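# Move hive-roof box onto the open hive's jars

## Task

Take the box resting on top of the closed hive and place it squarely on the open hive so that it sits over the jars there. Every jar must end up in the spot it started in, and nothing may drop freely by more than a few centimetres at any point.

## Robot and tools

Robots: four Kinova Gen3 arms, named arm1 to arm4. Each has seven joints and a five-finger right hand. All positions use one scene frame in metres, with the origin on the floor and +z pointing up. Each base (base_link) faces along its own +x. arm1 is at (-0.282, -0.746, 1.088) with quat_wxyz (0.990, 0.001, 0.009, 0.142). arm2 is at (-0.282, -0.197, 1.126) with (0.996, -0.006, 0.005, -0.094). arm3 is at (0.921, -0.046, 1.074) with (0.046, 0, 0, -0.999). arm4 is at (0.316, 0.688, 1.166) with (0.665, -0.004, -0.007, -0.747). A hand reaches roughly 1.06 m from its joint1 axis.

Hand frame: the hand point sits 0.045 m in front of the palm. Its +z runs along the straightened fingers, +y points out of the palm, and +x runs across the palm away from the thumb. Straight fingers extend 0.06-0.07 m past the point. A wrist bracket on the little-finger side sticks out up to 0.10 m and can strike objects. The wrist camera is on that same side and looks at the hand point. With the thumb turned in front of the palm, the hand can wrap around items about 0.035-0.065 m thick. A thumb-to-index pinch can hold light items up to about 0.08 m.

Tool move takes optional keys arm1, arm2, arm3, arm4 and cameras. Each arm key holds a separate object for that arm only. Arms you leave out get no new command but may still be driving toward their old targets. Every motion in one call starts at the same moment.
- joints: absolute targets, keyed by name. These are not offsets. joint1_rad to joint7_rad are in radians. Ranges: joints 1, 3, 5 and 7 from -6.283 to 6.283; joint2 from -2.249 to 2.249; joint4 from -2.579 to 2.579; joint6 from -2.099 to 2.099. joint1 positive turns the arm clockwise seen from above, and at 0 it points along the base +x. joint2 at 0 is upright, and positive tips it forward. joint4 and joint6 are straight at 0. A joint counts as done within 0.01.
- Finger keys, absolute and each from -1 to 1: hand_little, hand_ring, hand_middle, hand_index and hand_thumb_bend go from +1 open (straight) to -1 curled. hand_thumb_turn is +1 beside the palm and -1 opposite the fingers.
- hand_force_limit (-1 to 1) sets the stopping force: about 0 N at -1, up to 10 N at +1 (15 N for the thumb motors).
- hand_speed (-0.96 to 1) runs from almost stopped at -1 to full speed at +0.48 and above. At the start of the scene, the force limit is 0 and the speed is -0.8. To grip gently, use -0.94 or lower.
- A finger motor only starts when its target changes by at least 0.002. To squeeze harder, raise the force limit and send a target more closed than the current reading. To loosen, send a target more open than the reading.
- target: seven numbers [x, y, z, qw, qx, qy, qz]. This is an absolute pose of the hand point in the scene frame, in metres plus a unit quaternion, written the same way as the 'hand' line. The hand moves along a straight line from its current hand_target toward it. When target is used, joints may contain only the hand_ keys; any other joint key gets the call refused.
- speed: the top linear speed for the target, 0.002 to 0.5 m/s, default 0.25. Rotation is capped at twice that value in rad/s.
- min_time_s: 0.1 to 8 s, the shortest duration for that arm's joint moves.
All target paths in one call finish together, and they end after 10 s at most. No call runs longer than 15 s. Paths do not steer around obstacles or other arms. The hand can lag behind the path, drift off it, or overshoot the set speed, especially when the arm is nearly straight.

Tool wait takes seconds (0 to 10) and an optional cameras list. It sends no command. Tool zoom_image takes camera and region [x0, y0, x1, y1] in pixels, at most 504 by 504, from the latest full image of that camera. Tool show_instructions displays the reference page. Tool finished_scene ends the scene for good, and the box must stay in place afterward without help. Camera names: arm1_cam_wrist, arm2_cam_wrist, arm3_cam_wrist, arm4_cam_wrist, cam_high, cam_low, or all. A move with no action returns every state and all images.

Result lines:
- 'move' lists the robots that received commands. 'as last shown' marks robots that did not.
- 'hand' is the measured hand pose. 'hand_target' is the pose the current joint targets would give.
- Status words: done (within 1 cm and 2 degrees), off_target, time_out (the joint then holds where it is), not_followed (a safety check held the motion back; the target is dropped), and pose unreachable.
- hand_stopped_by gives one word per motor in the order little, ring, middle, index, thumb_bend, thumb_turn. The words are moving, target, force, stalled or fault.
- *_load_n is each motor's fingertip load in N, positive when pushed open. If a grip is lost, the load drops toward 0.
- Joint velocities (rad/s), joint torques and flange force are also reported. MOTOR HOT and OVER-TEMPERATURE FAULT are heat warnings. After a heat stop, resend every key marked limit_stop_at_motor_heat.

Cautions:
- If a move or wait is refused or halted, the later move, wait and finished_scene calls in that same reply are skipped.
- Hard pressing between two robots fails the scene, and closing a hand on another robot's fingers counts as pressing.
- The safety check can act too late. It does not stop fingers from meeting, or from opening or closing into another arm.
- The arms do not stop when they touch something; they keep pushing until sent elsewhere.
- A collision can trigger a torque fault, as can straying more than 5 degrees from the planned motion. The arm then freezes for 10 s. Joint torque limits are 104.5 N m for joints 1-4 and 51.3 N m for joints 5-7, including the load being carried.
- Holding loads or stretching out long heats the motors, even while the operator is thinking.
- Do not knock anything out of the work area or onto the floor. Do not drop anything, slam, release moving parts, or let jars fall more than a few centimetres. Objects may occasionally be nudged by outside pushes.

Each tool is called after ">>>" as name(argument=value, ...) on one line, values as JSON.

Reference images:

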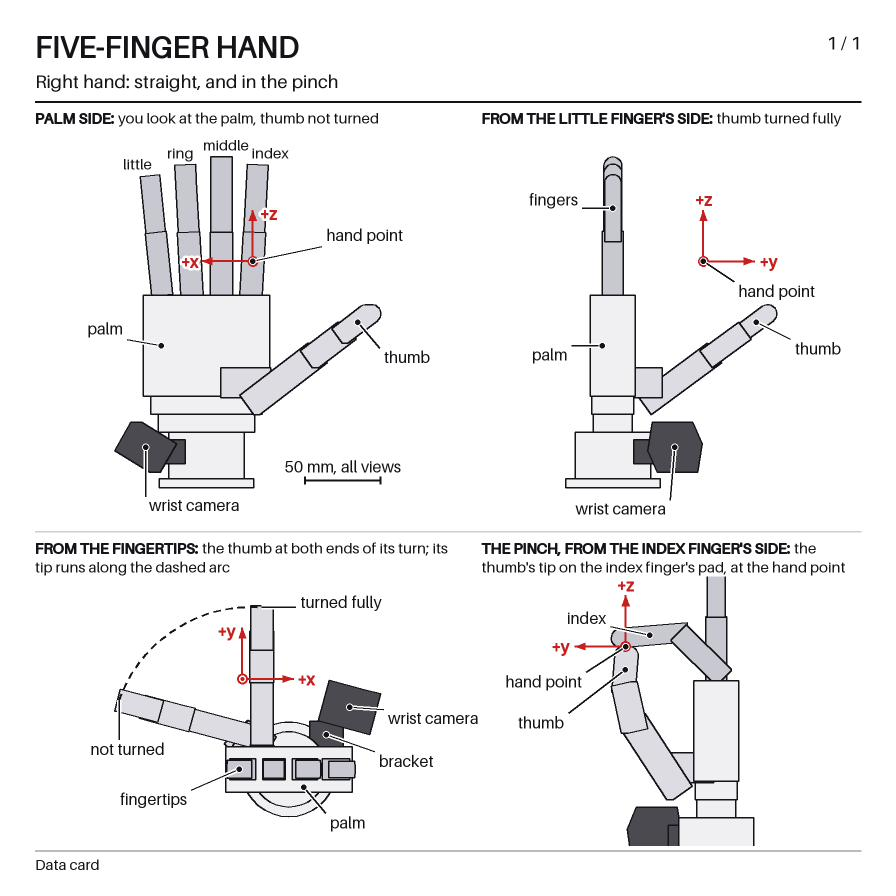

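## Session

>>> move()

Scene clock: 0.00 s.
Joint torques (N m): no reading
Motor temperatures (°C): arm1=[31 36 29 36 44 37 46] | arm2=[34 33 33 32 36 38 43] | arm3=[36 33 34 34 36 38 45] | arm4=[32 31 30 31 42 36 45]
Flange force (N): no reading
Joint velocities: within noise
arm1.joint_positions: joint1_rad=+0.755 joint2_rad=-0.334 joint3_rad=-0.105 joint4_rad=+1.570 joint5_rad=-0.038 joint6_rad=+1.931 joint7_rad=-2.043 hand_little=+1.000 hand_ring=+1.000 hand_middle=+1.000 hand_index=+1.000 hand_thumb_turn=+1.000 hand_thumb_bend=+1.000 hand_force_limit=+0.000 hand_speed=-0.800
arm1.joint_status: not commanded
arm1.hand_stopped_by: target,target,target,target,target,target
arm1.little_load_n: -0.5
arm1.ring_load_n: 0.0
arm1.middle_load_n: 0.0
arm1.index_load_n: 0.0
arm1.thumb_bend_load_n: 0.0
arm1.thumb_turn_load_n: 0.0
arm1.hand: x=-0.0720 y=-0.7882 z=+1.5467 quat_wxyz=(+0.022, -0.403, -0.915, +0.004) (m; scene frame)
arm1.hand_target: x=-0.0720 y=-0.7882 z=+1.5467 quat_wxyz=(+0.022, -0.403, -0.915, +0.004) (m; scene frame)
arm1.hand_status: not commanded
arm2.joint_positions: joint1_rad=+0.086 joint2_rad=-0.359 joint3_rad=-0.116 joint4_rad=+1.498 joint5_rad=-0.060 joint6_rad=+2.020 joint7_rad=-2.089 hand_little=+1.000 hand_ring=+1.000 hand_middle=+1.000 hand_index=+1.000 hand_thumb_turn=+1.000 hand_thumb_bend=+1.000 hand_force_limit=+0.000 hand_speed=-0.800
arm2.joint_status: not commanded
arm2.hand_stopped_by: target,target,target,target,target,target
arm2.little_load_n: 0.0
arm2.ring_load_n: 0.0
arm2.middle_load_n: 0.0
arm2.index_load_n: 0.0
arm2.thumb_bend_load_n: 0.0
arm2.thumb_turn_load_n: 0.0
arm2.hand: x=-0.0859 y=-0.1840 z=+1.6113 quat_wxyz=(+0.014, -0.324, -0.946, +0.002) (m; scene frame)
arm2.hand_target: x=-0.0859 y=-0.1840 z=+1.6113 quat_wxyz=(+0.014, -0.324, -0.946, +0.002) (m; scene frame)
arm2.hand_status: not commanded
arm3.joint_positions: joint1_rad=+0.346 joint2_rad=-0.477 joint3_rad=-0.047 joint4_rad=+1.552 joint5_rad=-0.076 joint6_rad=+1.981 joint7_rad=-2.007 hand_little=+1.000 hand_ring=+1.000 hand_middle=+1.000 hand_index=+1.000 hand_thumb_turn=+1.000 hand_thumb_bend=+1.000 hand_force_limit=+0.000 hand_speed=-0.800
arm3.joint_status: not commanded
arm3.hand_stopped_by: target,target,target,target,target,target
arm3.little_load_n: 0.0
arm3.ring_load_n: 0.0
arm3.middle_load_n: 0.0
arm3.index_load_n: 0.0
arm3.thumb_bend_load_n: 0.0
arm3.thumb_turn_load_n: -0.5
arm3.hand: x=+0.7535 y=-0.0564 z=+1.5686 quat_wxyz=(-0.028, -0.952, +0.302, +0.039) (m; scene frame)
arm3.hand_target: x=+0.7535 y=-0.0564 z=+1.5686 quat_wxyz=(-0.028, -0.952, +0.302, +0.039) (m; scene frame)
arm3.hand_status: not commanded
arm4.joint_positions: joint1_rad=+0.021 joint2_rad=-0.363 joint3_rad=-0.121 joint4_rad=+1.502 joint5_rad=+0.012 joint6_rad=+1.929 joint7_rad=-2.067 hand_little=+1.000 hand_ring=+1.000 hand_middle=+1.000 hand_index=+1.000 hand_thumb_turn=+1.000 hand_thumb_bend=+1.000 hand_force_limit=+0.000 hand_speed=-0.800
arm4.joint_status: not commanded
arm4.hand_stopped_by: target,target,target,target,target,target
arm4.little_load_n: 0.0
arm4.ring_load_n: 0.0
arm4.middle_load_n: 0.0
arm4.index_load_n: 0.0
arm4.thumb_bend_load_n: 0.0
arm4.thumb_turn_load_n: 0.0
arm4.hand: x=+0.3280 y=+0.4803 z=+1.6593 quat_wxyz=(-0.024, -0.865, -0.500, +0.044) (m; scene frame)
arm4.hand_target: x=+0.3280 y=+0.4803 z=+1.6593 quat_wxyz=(-0.024, -0.865, -0.500, +0.044) (m; scene frame)
arm4.hand_status: not commanded
pictures: arm1_cam_wrist, arm2_cam_wrist, arm3_cam_wrist, arm4_cam_wrist, cam_high, cam_low

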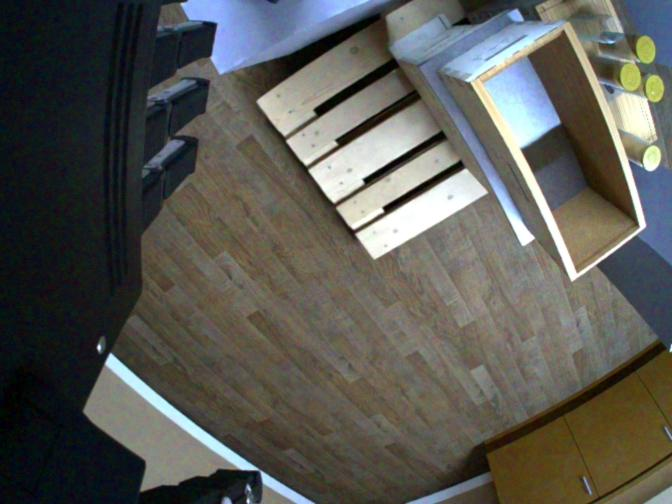

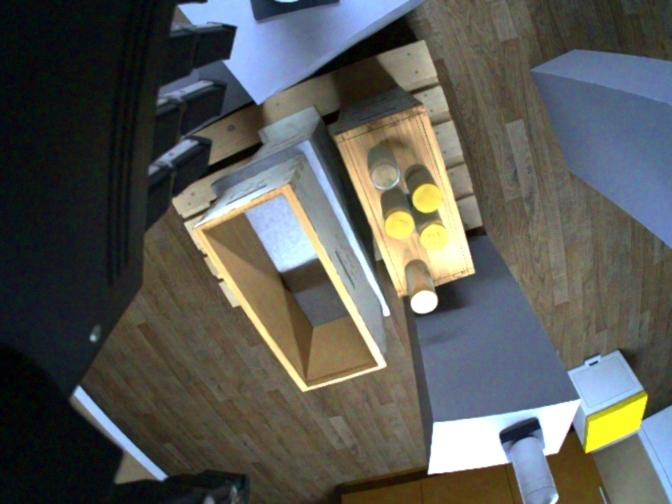

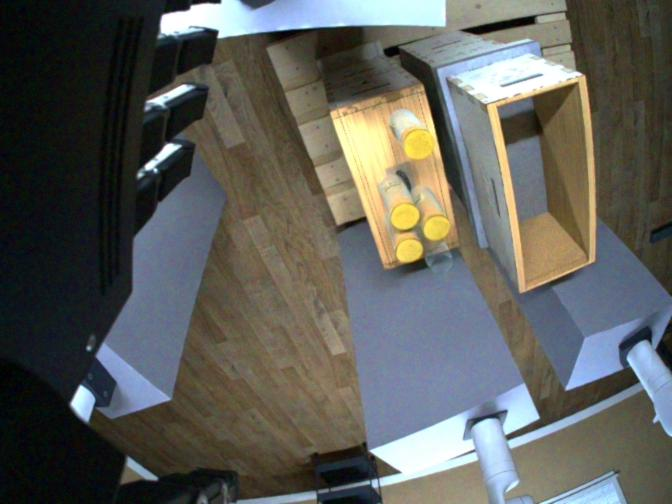

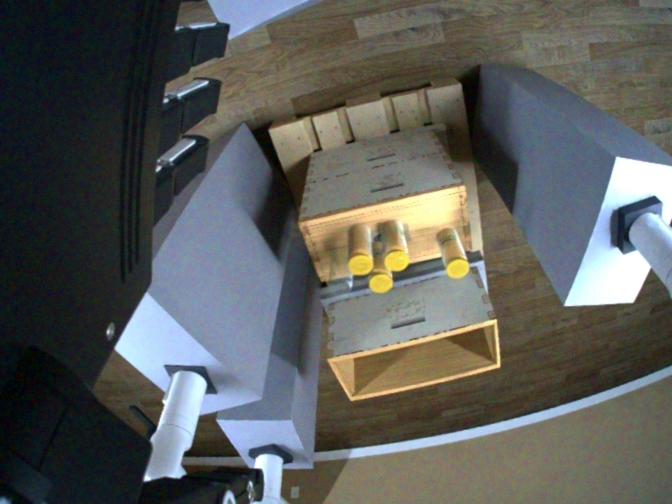

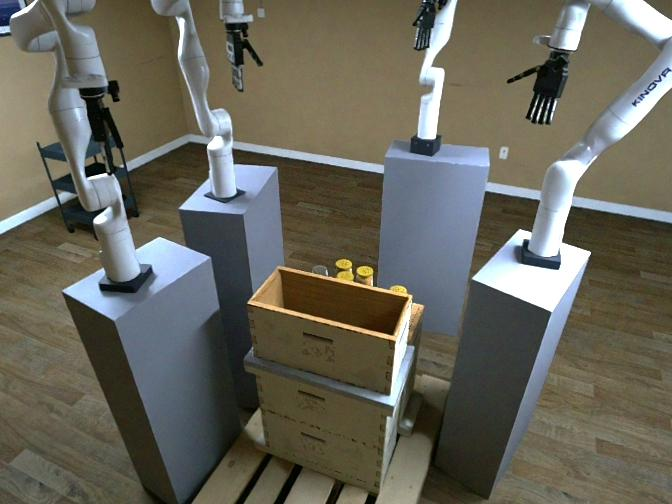

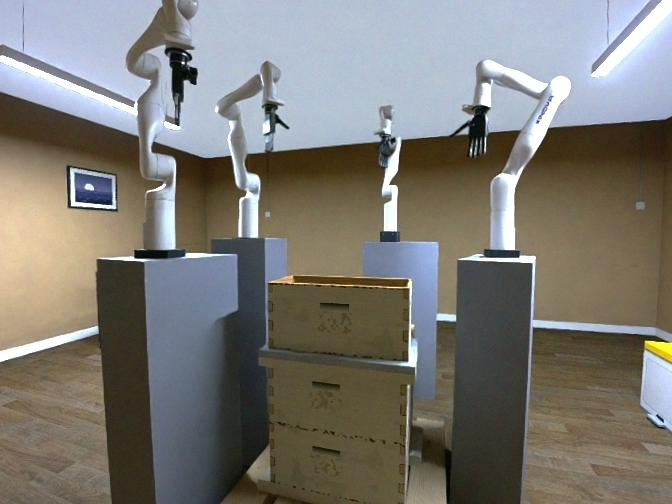

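>>> zoom_image(camera="cam_high", region=[220, 230, 480, 504])

>>> zoom_image(camera="cam_low", region=[220, 250, 480, 504])

>>> zoom_image(camera="arm3_cam_wrist", region=[270, 0, 620, 320])

>>> zoom_image(camera="arm2_cam_wrist", region=[160, 40, 500, 420])

>>> zoom_image(camera="arm4_cam_wrist", region=[260, 80, 520, 420])

>>> zoom_image(camera="arm1_cam_wrist", region=[370, 0, 672, 300])

Scaled by 1.839 from the camera's image (finer frame: 960x720).

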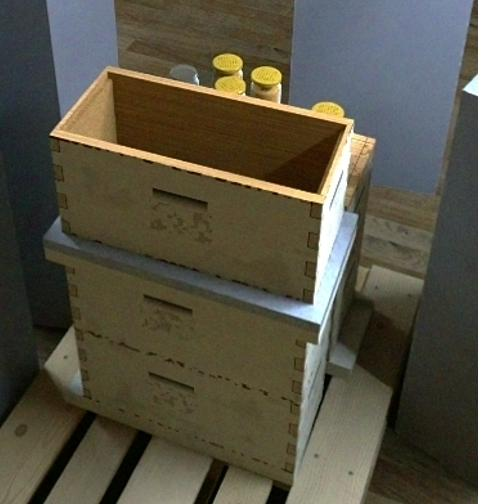

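Scaled by 1.938 from the camera's image (finer frame: 960x720).

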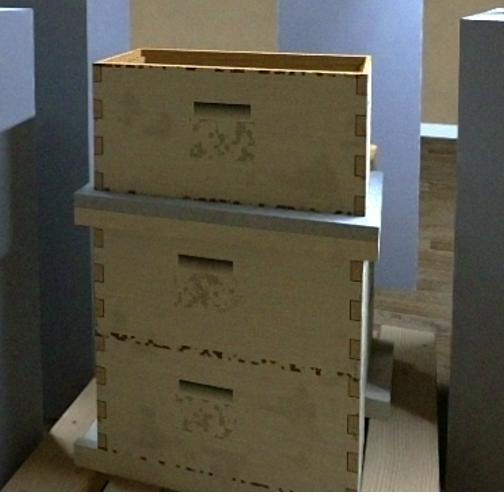

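Scaled by 1.440 from the camera's image (finer frame: 960x720).

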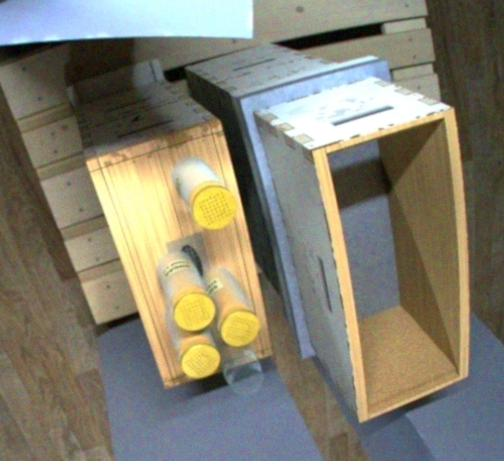

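Scaled by 1.326 from the camera's image (finer frame: 960x720).

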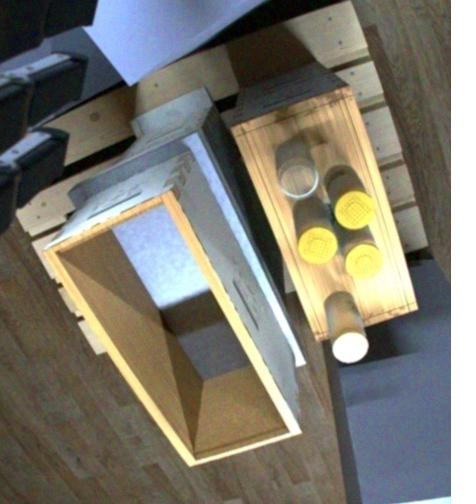

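Scaled by 1.482 from the camera's image (finer frame: 960x720).

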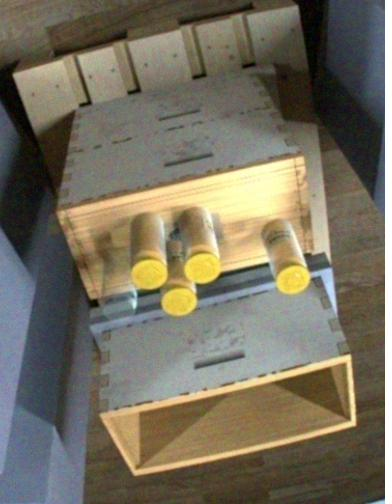

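Scaled by 1.669 from the camera's image (finer frame: 960x720).

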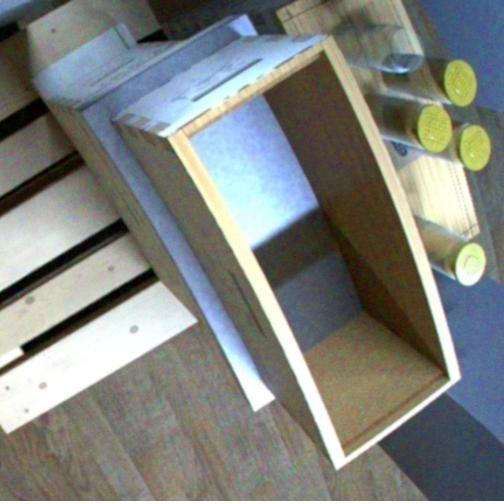

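>>> zoom_image(camera="arm3_cam_wrist", region=[320, 60, 480, 280])

>>> zoom_image(camera="arm2_cam_wrist", region=[320, 90, 490, 330])

>>> zoom_image(camera="cam_high", region=[240, 240, 440, 400])

>>> zoom_image(camera="arm4_cam_wrist", region=[280, 190, 510, 410])

Scaled by 2.291 from the camera's image (finer frame: 960x720).

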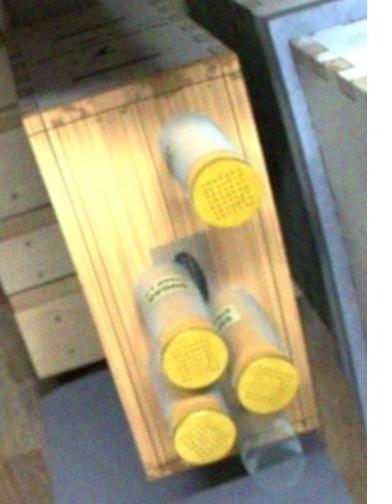

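Scaled by 2.100 from the camera's image (finer frame: 960x720).

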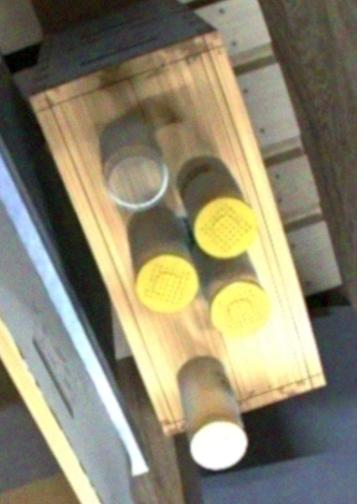

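Scaled by 2.520 from the camera's image (finer frame: 960x720).

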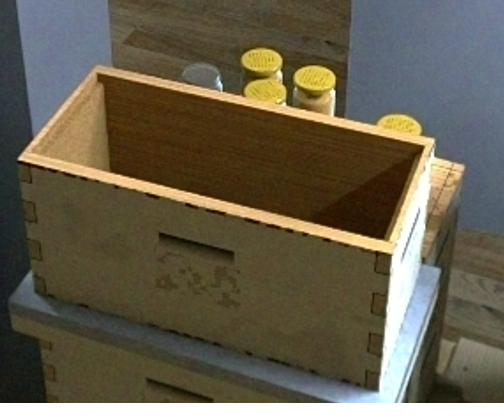

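Scaled by 2.191 from the camera's image (finer frame: 960x720).

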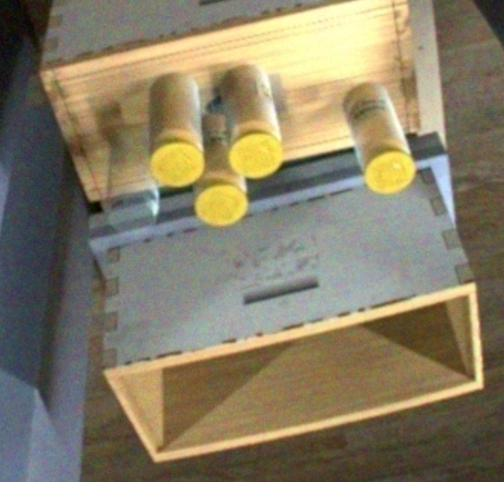

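>>> move(arm2={"target":[0.06,-0.49,1.2,0,0.6808,0.7325,0],"speed":0.25}, arm3={"target":[0.54,-0.43,1.2,0,-0.7325,0.6808,0],"speed":0.25}, cameras=["arm2_cam_wrist","arm3_cam_wrist","arm4_cam_wrist","arm1_cam_wrist","cam_high","cam_low"])

Scene clock: 193.80 s.
Joint torques (N m): arm1=[-0.51 -1.48 -0.54 -7.96 -0.17 0.17 -0.02] | arm2=[-1.88 -14.13 -0.13 -4.35 -0.12 0.23 -0.09] | arm3=[-0.03 17.94 6.16 -5.31 -0.28 0.01 -0.16] | arm4=[0.43 -0.59 -0.06 -7.58 0.46 -0.13 0]
Motor temperatures (°C): arm1=[31 35 29 36 44 37 46] | arm2=[34 33 32 32 36 38 43] | arm3=[36 32 32 34 35 38 45] | arm4=[31 31 30 31 42 36 44]
Flange force (N): arm1=[-0.4 -2.7 2.1] | arm2=[-5.0 -3.2 1.7] | arm3=[1.5 2.0 0.2] | arm4=[-0.1 -0.2 0.7]
move: arm2 done; arm3 done
Joint velocities: within noise
arm1, arm4: as last shown
arm2.joint_positions: joint1_rad=+0.382 joint2_rad=+0.514 joint3_rad=+0.195 joint4_rad=+2.025 joint5_rad=-0.190 joint6_rad=+0.620 joint7_rad=-2.172 hand_little=+1.000 hand_ring=+1.000 hand_middle=+1.000 hand_index=+1.000 hand_thumb_turn=+1.000 hand_thumb_bend=+1.000 hand_force_limit=+0.000 hand_speed=-0.800
arm2.joint_status: not commanded
arm2.hand_stopped_by: target,target,target,target,target,target
arm2.little_load_n: 0.0
arm2.ring_load_n: 0.0
arm2.middle_load_n: 0.0
arm2.index_load_n: 0.0
arm2.thumb_bend_load_n: 0.0
arm2.thumb_turn_load_n: 0.0
arm2.hand: x=+0.0600 y=-0.4900 z=+1.2000 quat_wxyz=(+0.000, -0.681, -0.732, +0.000)
arm2.hand_target: x=+0.0600 y=-0.4900 z=+1.2000 quat_wxyz=(+0.000, -0.681, -0.732, +0.000)
arm2.hand_status: done (0.000 m and 0.0 deg from the pose sent, 0.533 m and 48.0 deg at the start)
arm3.joint_positions: joint1_rad=+1.851 joint2_rad=-0.832 joint3_rad=-2.267 joint4_rad=+1.472 joint5_rad=-0.669 joint6_rad=+1.153 joint7_rad=-3.463 hand_little=+1.000 hand_ring=+1.000 hand_middle=+1.000 hand_index=+1.000 hand_thumb_turn=+1.000 hand_thumb_bend=+1.000 hand_force_limit=+0.000 hand_speed=-0.800
arm3.joint_status: not commanded
arm3.hand_stopped_by: target,target,target,target,target,target
arm3.little_load_n: 0.0
arm3.ring_load_n: 0.0
arm3.middle_load_n: 0.0
arm3.index_load_n: 0.0
arm3.thumb_bend_load_n: 0.0
arm3.thumb_turn_load_n: 0.0
arm3.hand: x=+0.5400 y=-0.4300 z=+1.2000 quat_wxyz=(+0.000, -0.732, +0.681, +0.000)
arm3.hand_target: x=+0.5400 y=-0.4300 z=+1.2000 quat_wxyz=(+0.000, -0.732, +0.681, +0.000)
arm3.hand_status: done (0.000 m and 0.0 deg from the pose sent, 0.567 m and 50.9 deg at the start; pose on its path clipped on 22 of 100 steps)
pictures: arm1_cam_wrist, arm2_cam_wrist, arm3_cam_wrist, arm4_cam_wrist, cam_high, cam_low
arm2_cam_wrist: T_world_to_cam=[[0.93703, 0.3487, -0.0193, 0.13318], [0.31241, -0.81224, 0.49261, -1.00595], [0.1561, -0.46762, -0.87004, 0.91939]] pos_world=[0.04595, -0.43359, 1.29802]
arm3_cam_wrist: T_world_to_cam=[[-0.9382, -0.34542, 0.0214, 0.32987], [-0.28845, 0.81463, 0.50316, -0.09237], [-0.19123, 0.4659, -0.86393, 1.45565]] pos_world=[0.56122, -0.489, 1.29699]

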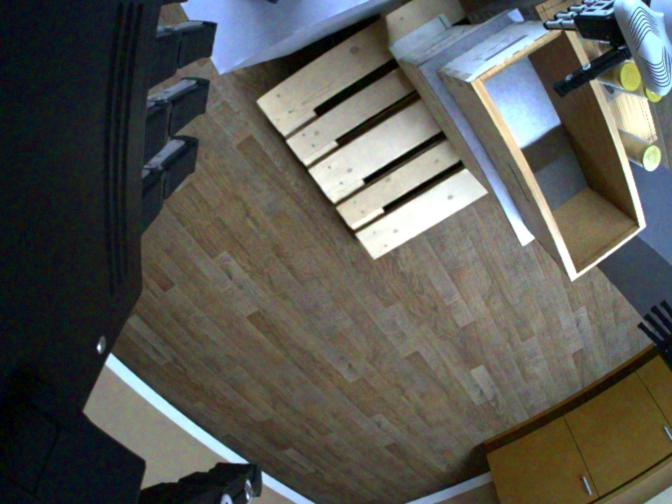

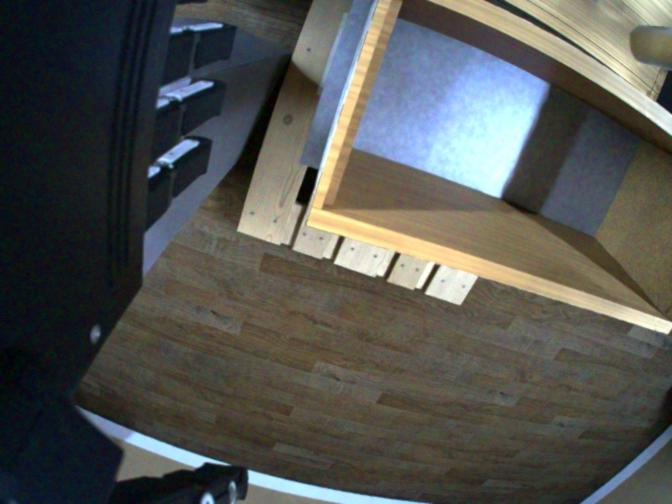

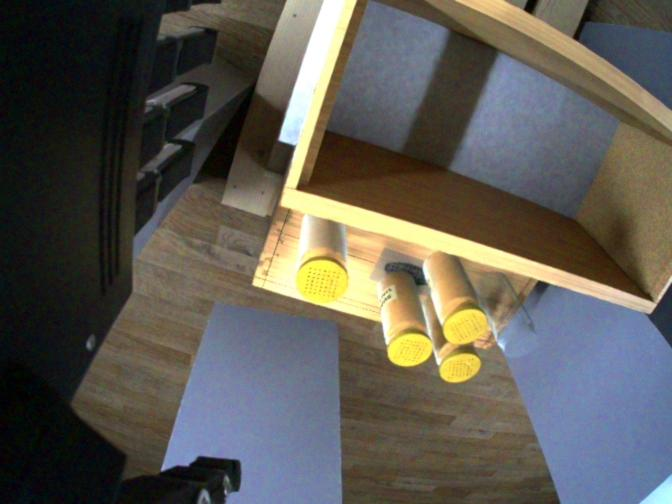

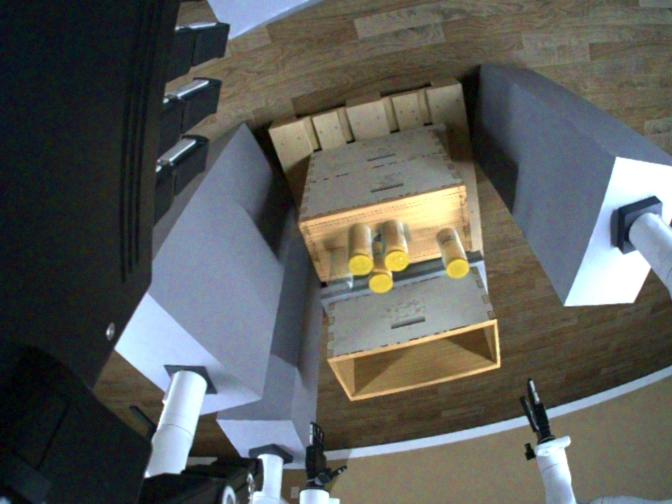

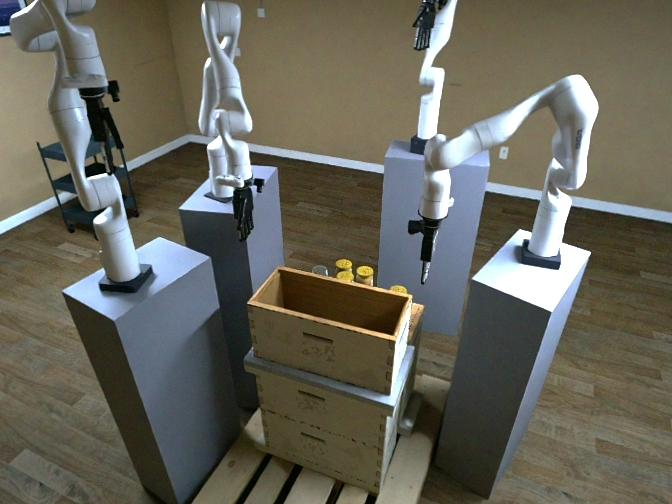

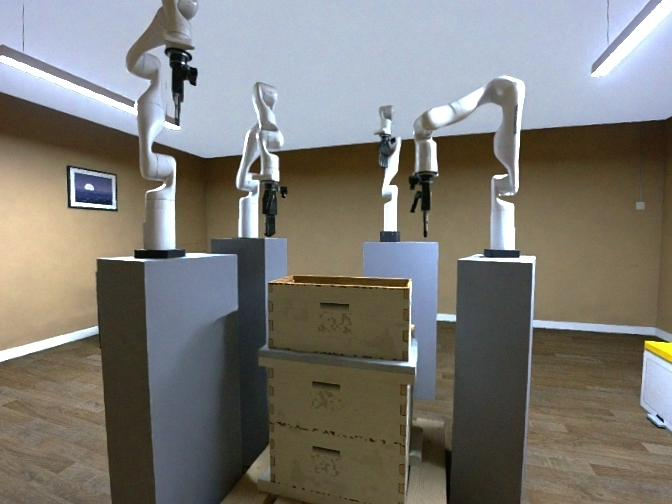

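>>> move(arm3={"joints":{"joint1_rad":-0.735,"joint2_rad":0.668,"joint3_rad":0.0,"joint4_rad":1.476,"joint5_rad":0.0,"joint6_rad":0.998,"joint7_rad":-3.895},"min_time_s":4}, cameras=["arm3_cam_wrist","cam_high"])

>>> zoom_image(camera="arm3_cam_wrist", region=[200, 60, 672, 504])

Scene clock: 228.13 s.
Joint torques (N m): arm1=[-0.58 -1.54 -0.68 -8.02 -0.15 0.15 0.06] | arm2=[-1.9 -14.14 -0.26 -4.37 -0.15 0.22 -0.07] | arm3=[-0.01 -18.62 1.55 -6.43 -0.22 0.02 -0.17] | arm4=[0.46 -0.63 -0.08 -7.51 0.53 -0.15 -0.01]
Motor temperatures (°C): arm1=[31 35 29 36 44 37 46] | arm2=[34 33 32 32 36 38 43] | arm3=[36 33 32 34 35 38 45] | arm4=[31 31 30 31 42 36 44]
Flange force (N): arm1=[-0.5 -2.9 2.2] | arm2=[-5.0 -3.2 1.6] | arm3=[0.7 1.2 -0.6] | arm4=[-0.3 -0.2 0.4]
move: arm3 done
Joint velocities: within noise
arm1, arm2, arm4: as last shown
arm1.little_load_n: 0.0
arm3.joint_positions: joint1_rad=-0.735 joint2_rad=+0.668 joint3_rad=+0.000 joint4_rad=+1.476 joint5_rad=+0.000 joint6_rad=+0.998 joint7_rad=-3.895 hand_little=+1.000 hand_ring=+1.000 hand_middle=+1.000 hand_index=+1.000 hand_thumb_turn=+1.000 hand_thumb_bend=+1.000 hand_force_limit=+0.000 hand_speed=-0.800
arm3.joint_status: all done
arm3.hand_stopped_by: target,target,target,target,target,target
arm3.little_load_n: 0.0
arm3.ring_load_n: 0.0
arm3.middle_load_n: 0.0
arm3.index_load_n: 0.5
arm3.thumb_bend_load_n: 0.0
arm3.thumb_turn_load_n: 0.0
arm3.hand: x=+0.4854 y=-0.3895 z=+1.1970 quat_wxyz=(+0.000, -0.733, +0.680, +0.000)
arm3.hand_target: x=+0.4854 y=-0.3895 z=+1.1970 quat_wxyz=(+0.000, -0.733, +0.680, +0.000)
arm3.hand_status: not commanded
arm3_cam_wrist: T_world_to_cam=[[-0.93791, -0.34625, 0.02104, 0.29252], [-0.28934, 0.81433, 0.50314, -0.1392], [-0.19134, 0.46581, -0.86395, 1.42382]] pos_world=[0.50652, -0.4486, 1.29399]

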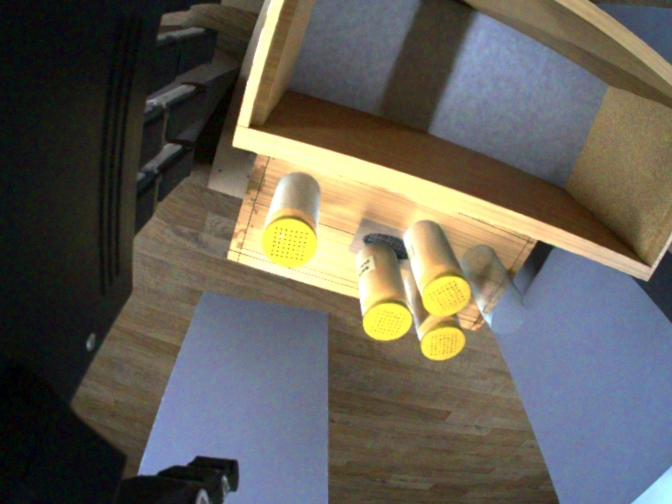

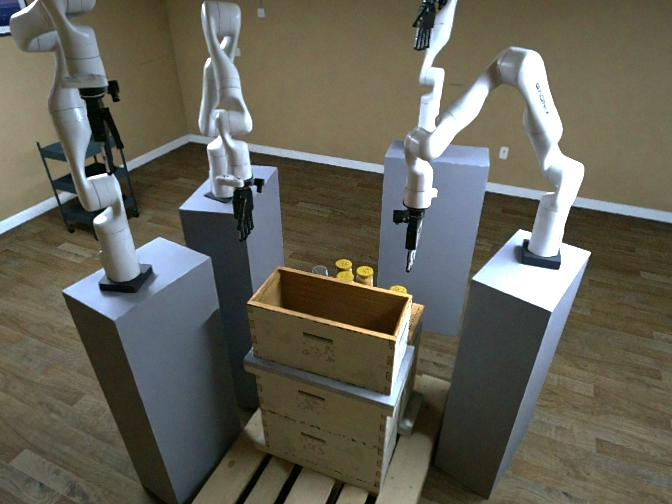

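Scaled by 1.068 from the camera's image (finer frame: 960x720).

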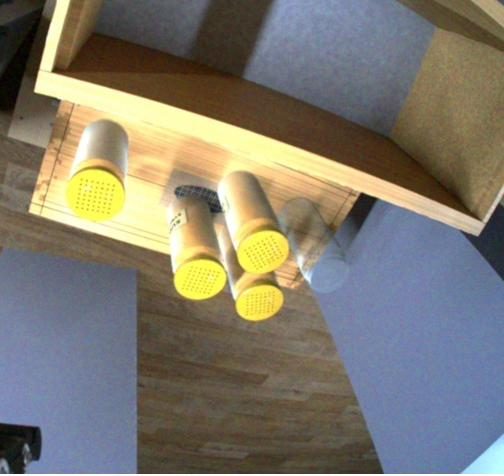

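>>> zoom_image(camera="arm3_cam_wrist", region=[200, 0, 400, 180])

Scaled by 2.520 from the camera's image (finer frame: 960x720).

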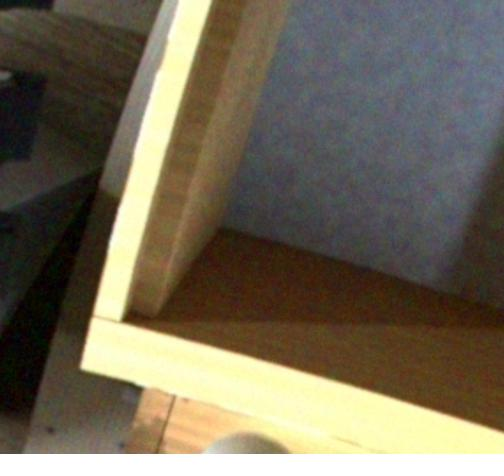

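>>> move(arm2={"target":[0.0847,-0.5301,1.02,0,0.6845,0.7290,0],"speed":0.15,"joints":{"hand_thumb_turn":-1,"hand_speed":-0.4}}, arm3={"target":[0.5368,-0.4145,1.02,0,-0.7290,0.6845,0],"speed":0.15,"joints":{"hand_thumb_turn":-1,"hand_speed":-0.4}}, cameras=["arm2_cam_wrist","arm3_cam_wrist","cam_high","cam_low","arm4_cam_wrist"])

>>> zoom_image(camera="arm2_cam_wrist", region=[100, 0, 500, 400])

>>> zoom_image(camera="arm3_cam_wrist", region=[100, 0, 500, 400])

>>> zoom_image(camera="cam_high", region=[220, 170, 460, 410])

Scene clock: 309.07 s.
Joint torques (N m): arm1=[-0.52 -1.53 -0.62 -8.05 -0.2 0.16 0.04] | arm2=[-1.82 -18.28 -0.39 -1.71 -0.13 0.24 -0.08] | arm3=[-0.09 -19.82 1.63 -3.83 -0.27 0.02 -0.16] | arm4=[0.48 -0.61 -0.11 -7.59 0.53 -0.11 0]
Motor temperatures (°C): arm1=[31 35 29 36 44 37 46] | arm2=[34 33 32 32 36 38 43] | arm3=[36 34 32 34 35 38 45] | arm4=[31 30 29 31 42 36 44]
Flange force (N): arm1=[-0.5 -2.8 2.3] | arm2=[-4.3 -3.1 1.8] | arm3=[1.0 2.0 0.0] | arm4=[-0.2 -0.3 0.9]
move: arm2 done; arm3 done
Joint velocities: within noise
arm1, arm4: as last shown
arm2.joint_positions: joint1_rad=+0.501 joint2_rad=+0.982 joint3_rad=+0.070 joint4_rad=+1.900 joint5_rad=-0.278 joint6_rad=+0.270 joint7_rad=-2.082 hand_little=+1.000 hand_ring=+1.000 hand_middle=+1.000 hand_index=+1.000 hand_thumb_turn=-1.000 hand_thumb_bend=+1.000 hand_force_limit=+0.000 hand_speed=-0.400
arm2.joint_status: all done
arm2.hand_stopped_by: target,target,target,target,target,target
arm2.little_load_n: -0.5
arm2.ring_load_n: 0.0
arm2.middle_load_n: 0.0
arm2.index_load_n: 0.0
arm2.thumb_bend_load_n: 0.0
arm2.thumb_turn_load_n: 0.0
arm2.hand: x=+0.0847 y=-0.5301 z=+1.0200 quat_wxyz=(+0.000, -0.685, -0.729, +0.000)
arm2.hand_target: x=+0.0847 y=-0.5301 z=+1.0200 quat_wxyz=(+0.000, -0.685, -0.729, +0.000)
arm2.hand_status: done (0.000 m and 0.0 deg from the pose sent, 0.186 m and 0.6 deg at the start)
arm3.joint_positions: joint1_rad=-0.843 joint2_rad=+0.941 joint3_rad=+0.000 joint4_rad=+1.632 joint5_rad=+0.000 joint6_rad=+0.568 joint7_rad=-4.014 hand_little=+1.000 hand_ring=+1.000 hand_middle=+1.000 hand_index=+1.000 hand_thumb_turn=-1.000 hand_thumb_bend=+1.000 hand_force_limit=+0.000 hand_speed=-0.400
arm3.joint_status: all done
arm3.hand_stopped_by: target,target,target,target,target,target
arm3.little_load_n: 0.0
arm3.ring_load_n: 0.0
arm3.middle_load_n: 0.0
arm3.index_load_n: 0.0
arm3.thumb_bend_load_n: 0.0
arm3.thumb_turn_load_n: 0.0
arm3.hand: x=+0.5368 y=-0.4145 z=+1.0200 quat_wxyz=(+0.000, -0.729, +0.685, +0.000)
arm3.hand_target: x=+0.5368 y=-0.4145 z=+1.0200 quat_wxyz=(+0.000, -0.729, +0.685, +0.000)
arm3.hand_status: done (0.000 m and 0.0 deg from the pose sent, 0.186 m and 0.6 deg at the start)
pictures: arm2_cam_wrist, arm3_cam_wrist, arm4_cam_wrist, cam_high, cam_low
arm2_cam_wrist: T_world_to_cam=[[0.94054, 0.33913, -0.01931, 0.11518], [0.30412, -0.81541, 0.49256, -0.95856], [0.1513, -0.46915, -0.87006, 0.73977]] pos_world=[0.07126, -0.47362, 1.11802]
arm3_cam_wrist: T_world_to_cam=[[-0.94168, -0.33584, 0.02143, 0.34178], [-0.2801, 0.8175, 0.50323, -0.01872], [-0.18652, 0.46787, -0.86389, 1.29055]] pos_world=[0.55732, -0.47373, 1.11699]

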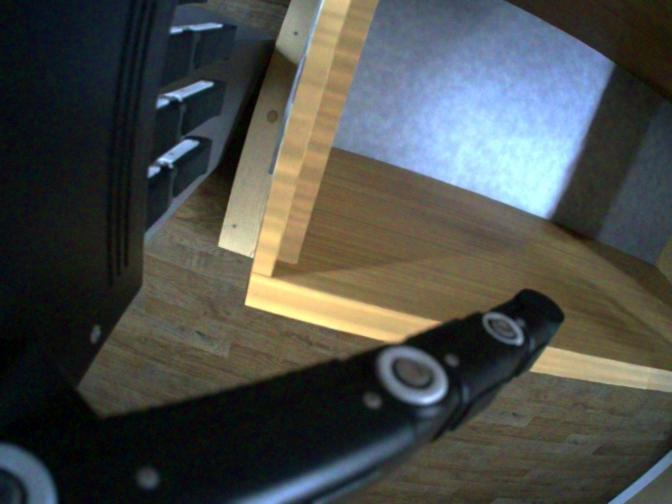

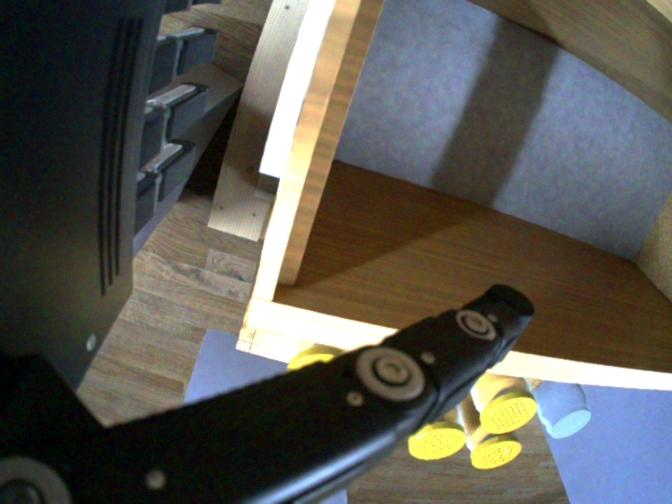

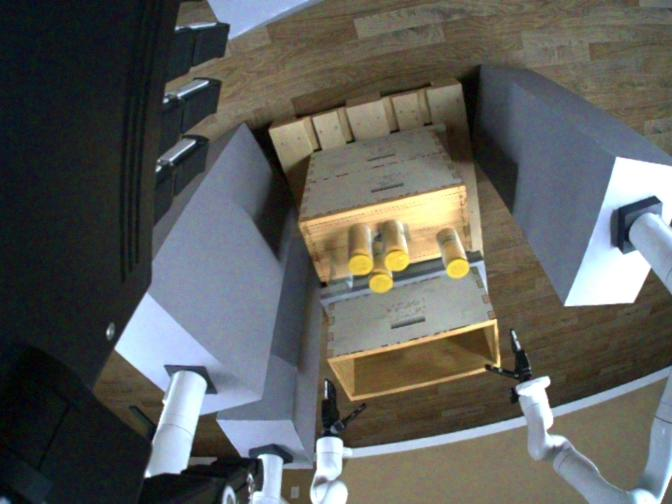

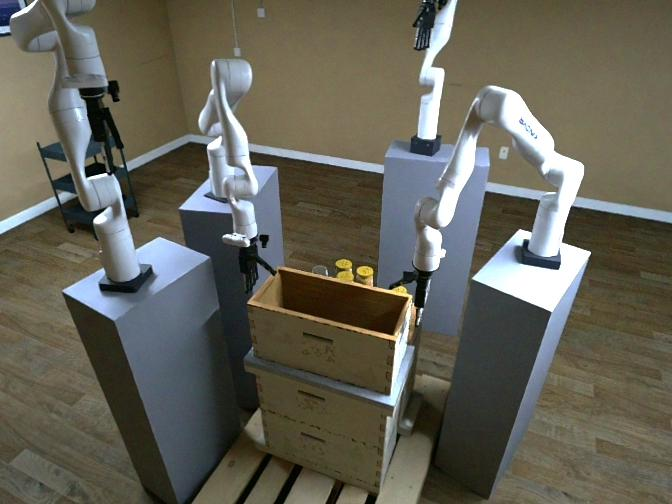

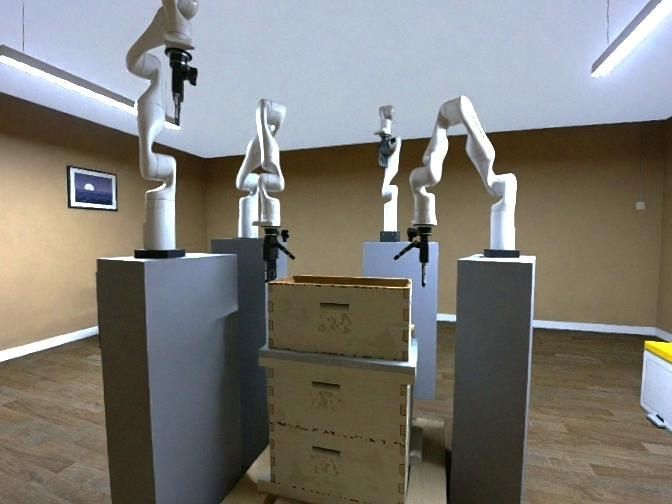

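Scaled by 1.260 from the camera's image (finer frame: 960x720).

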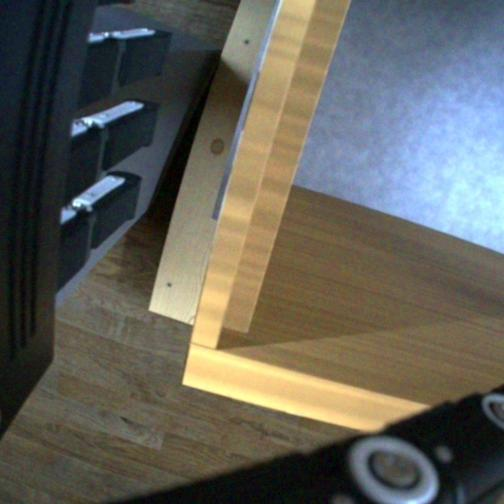

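Scaled by 1.260 from the camera's image (finer frame: 960x720).

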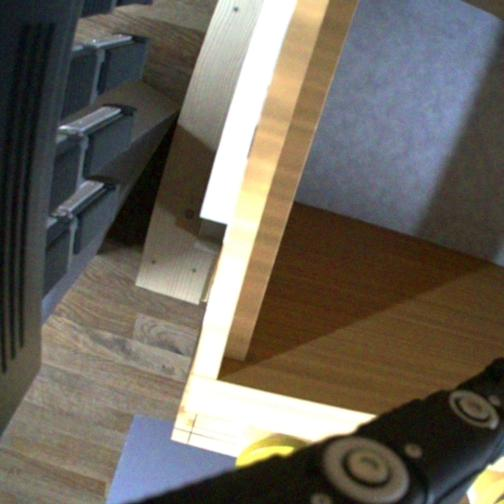

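Scaled by 2.100 from the camera's image (finer frame: 960x720).

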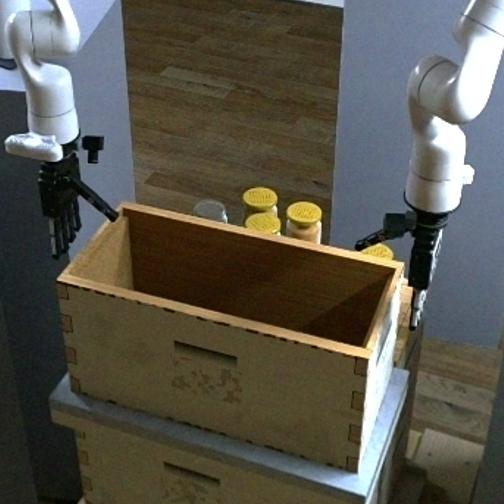

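>>> zoom_image(camera="arm3_cam_wrist", region=[210, 240, 350, 380])

>>> zoom_image(camera="arm3_cam_wrist", region=[220, 0, 360, 140])

Scaled by 3.600 from the camera's image (finer frame: 960x720).

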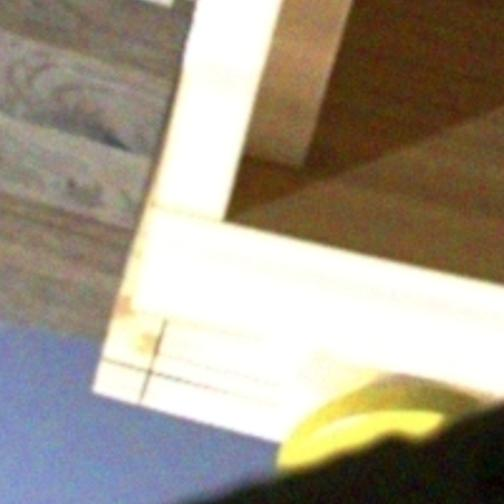

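Scaled by 3.600 from the camera's image (finer frame: 960x720).

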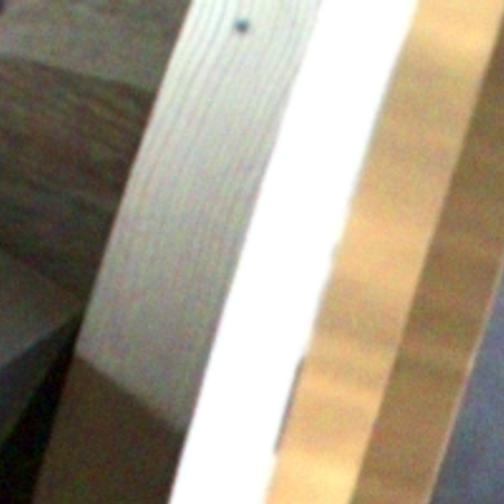

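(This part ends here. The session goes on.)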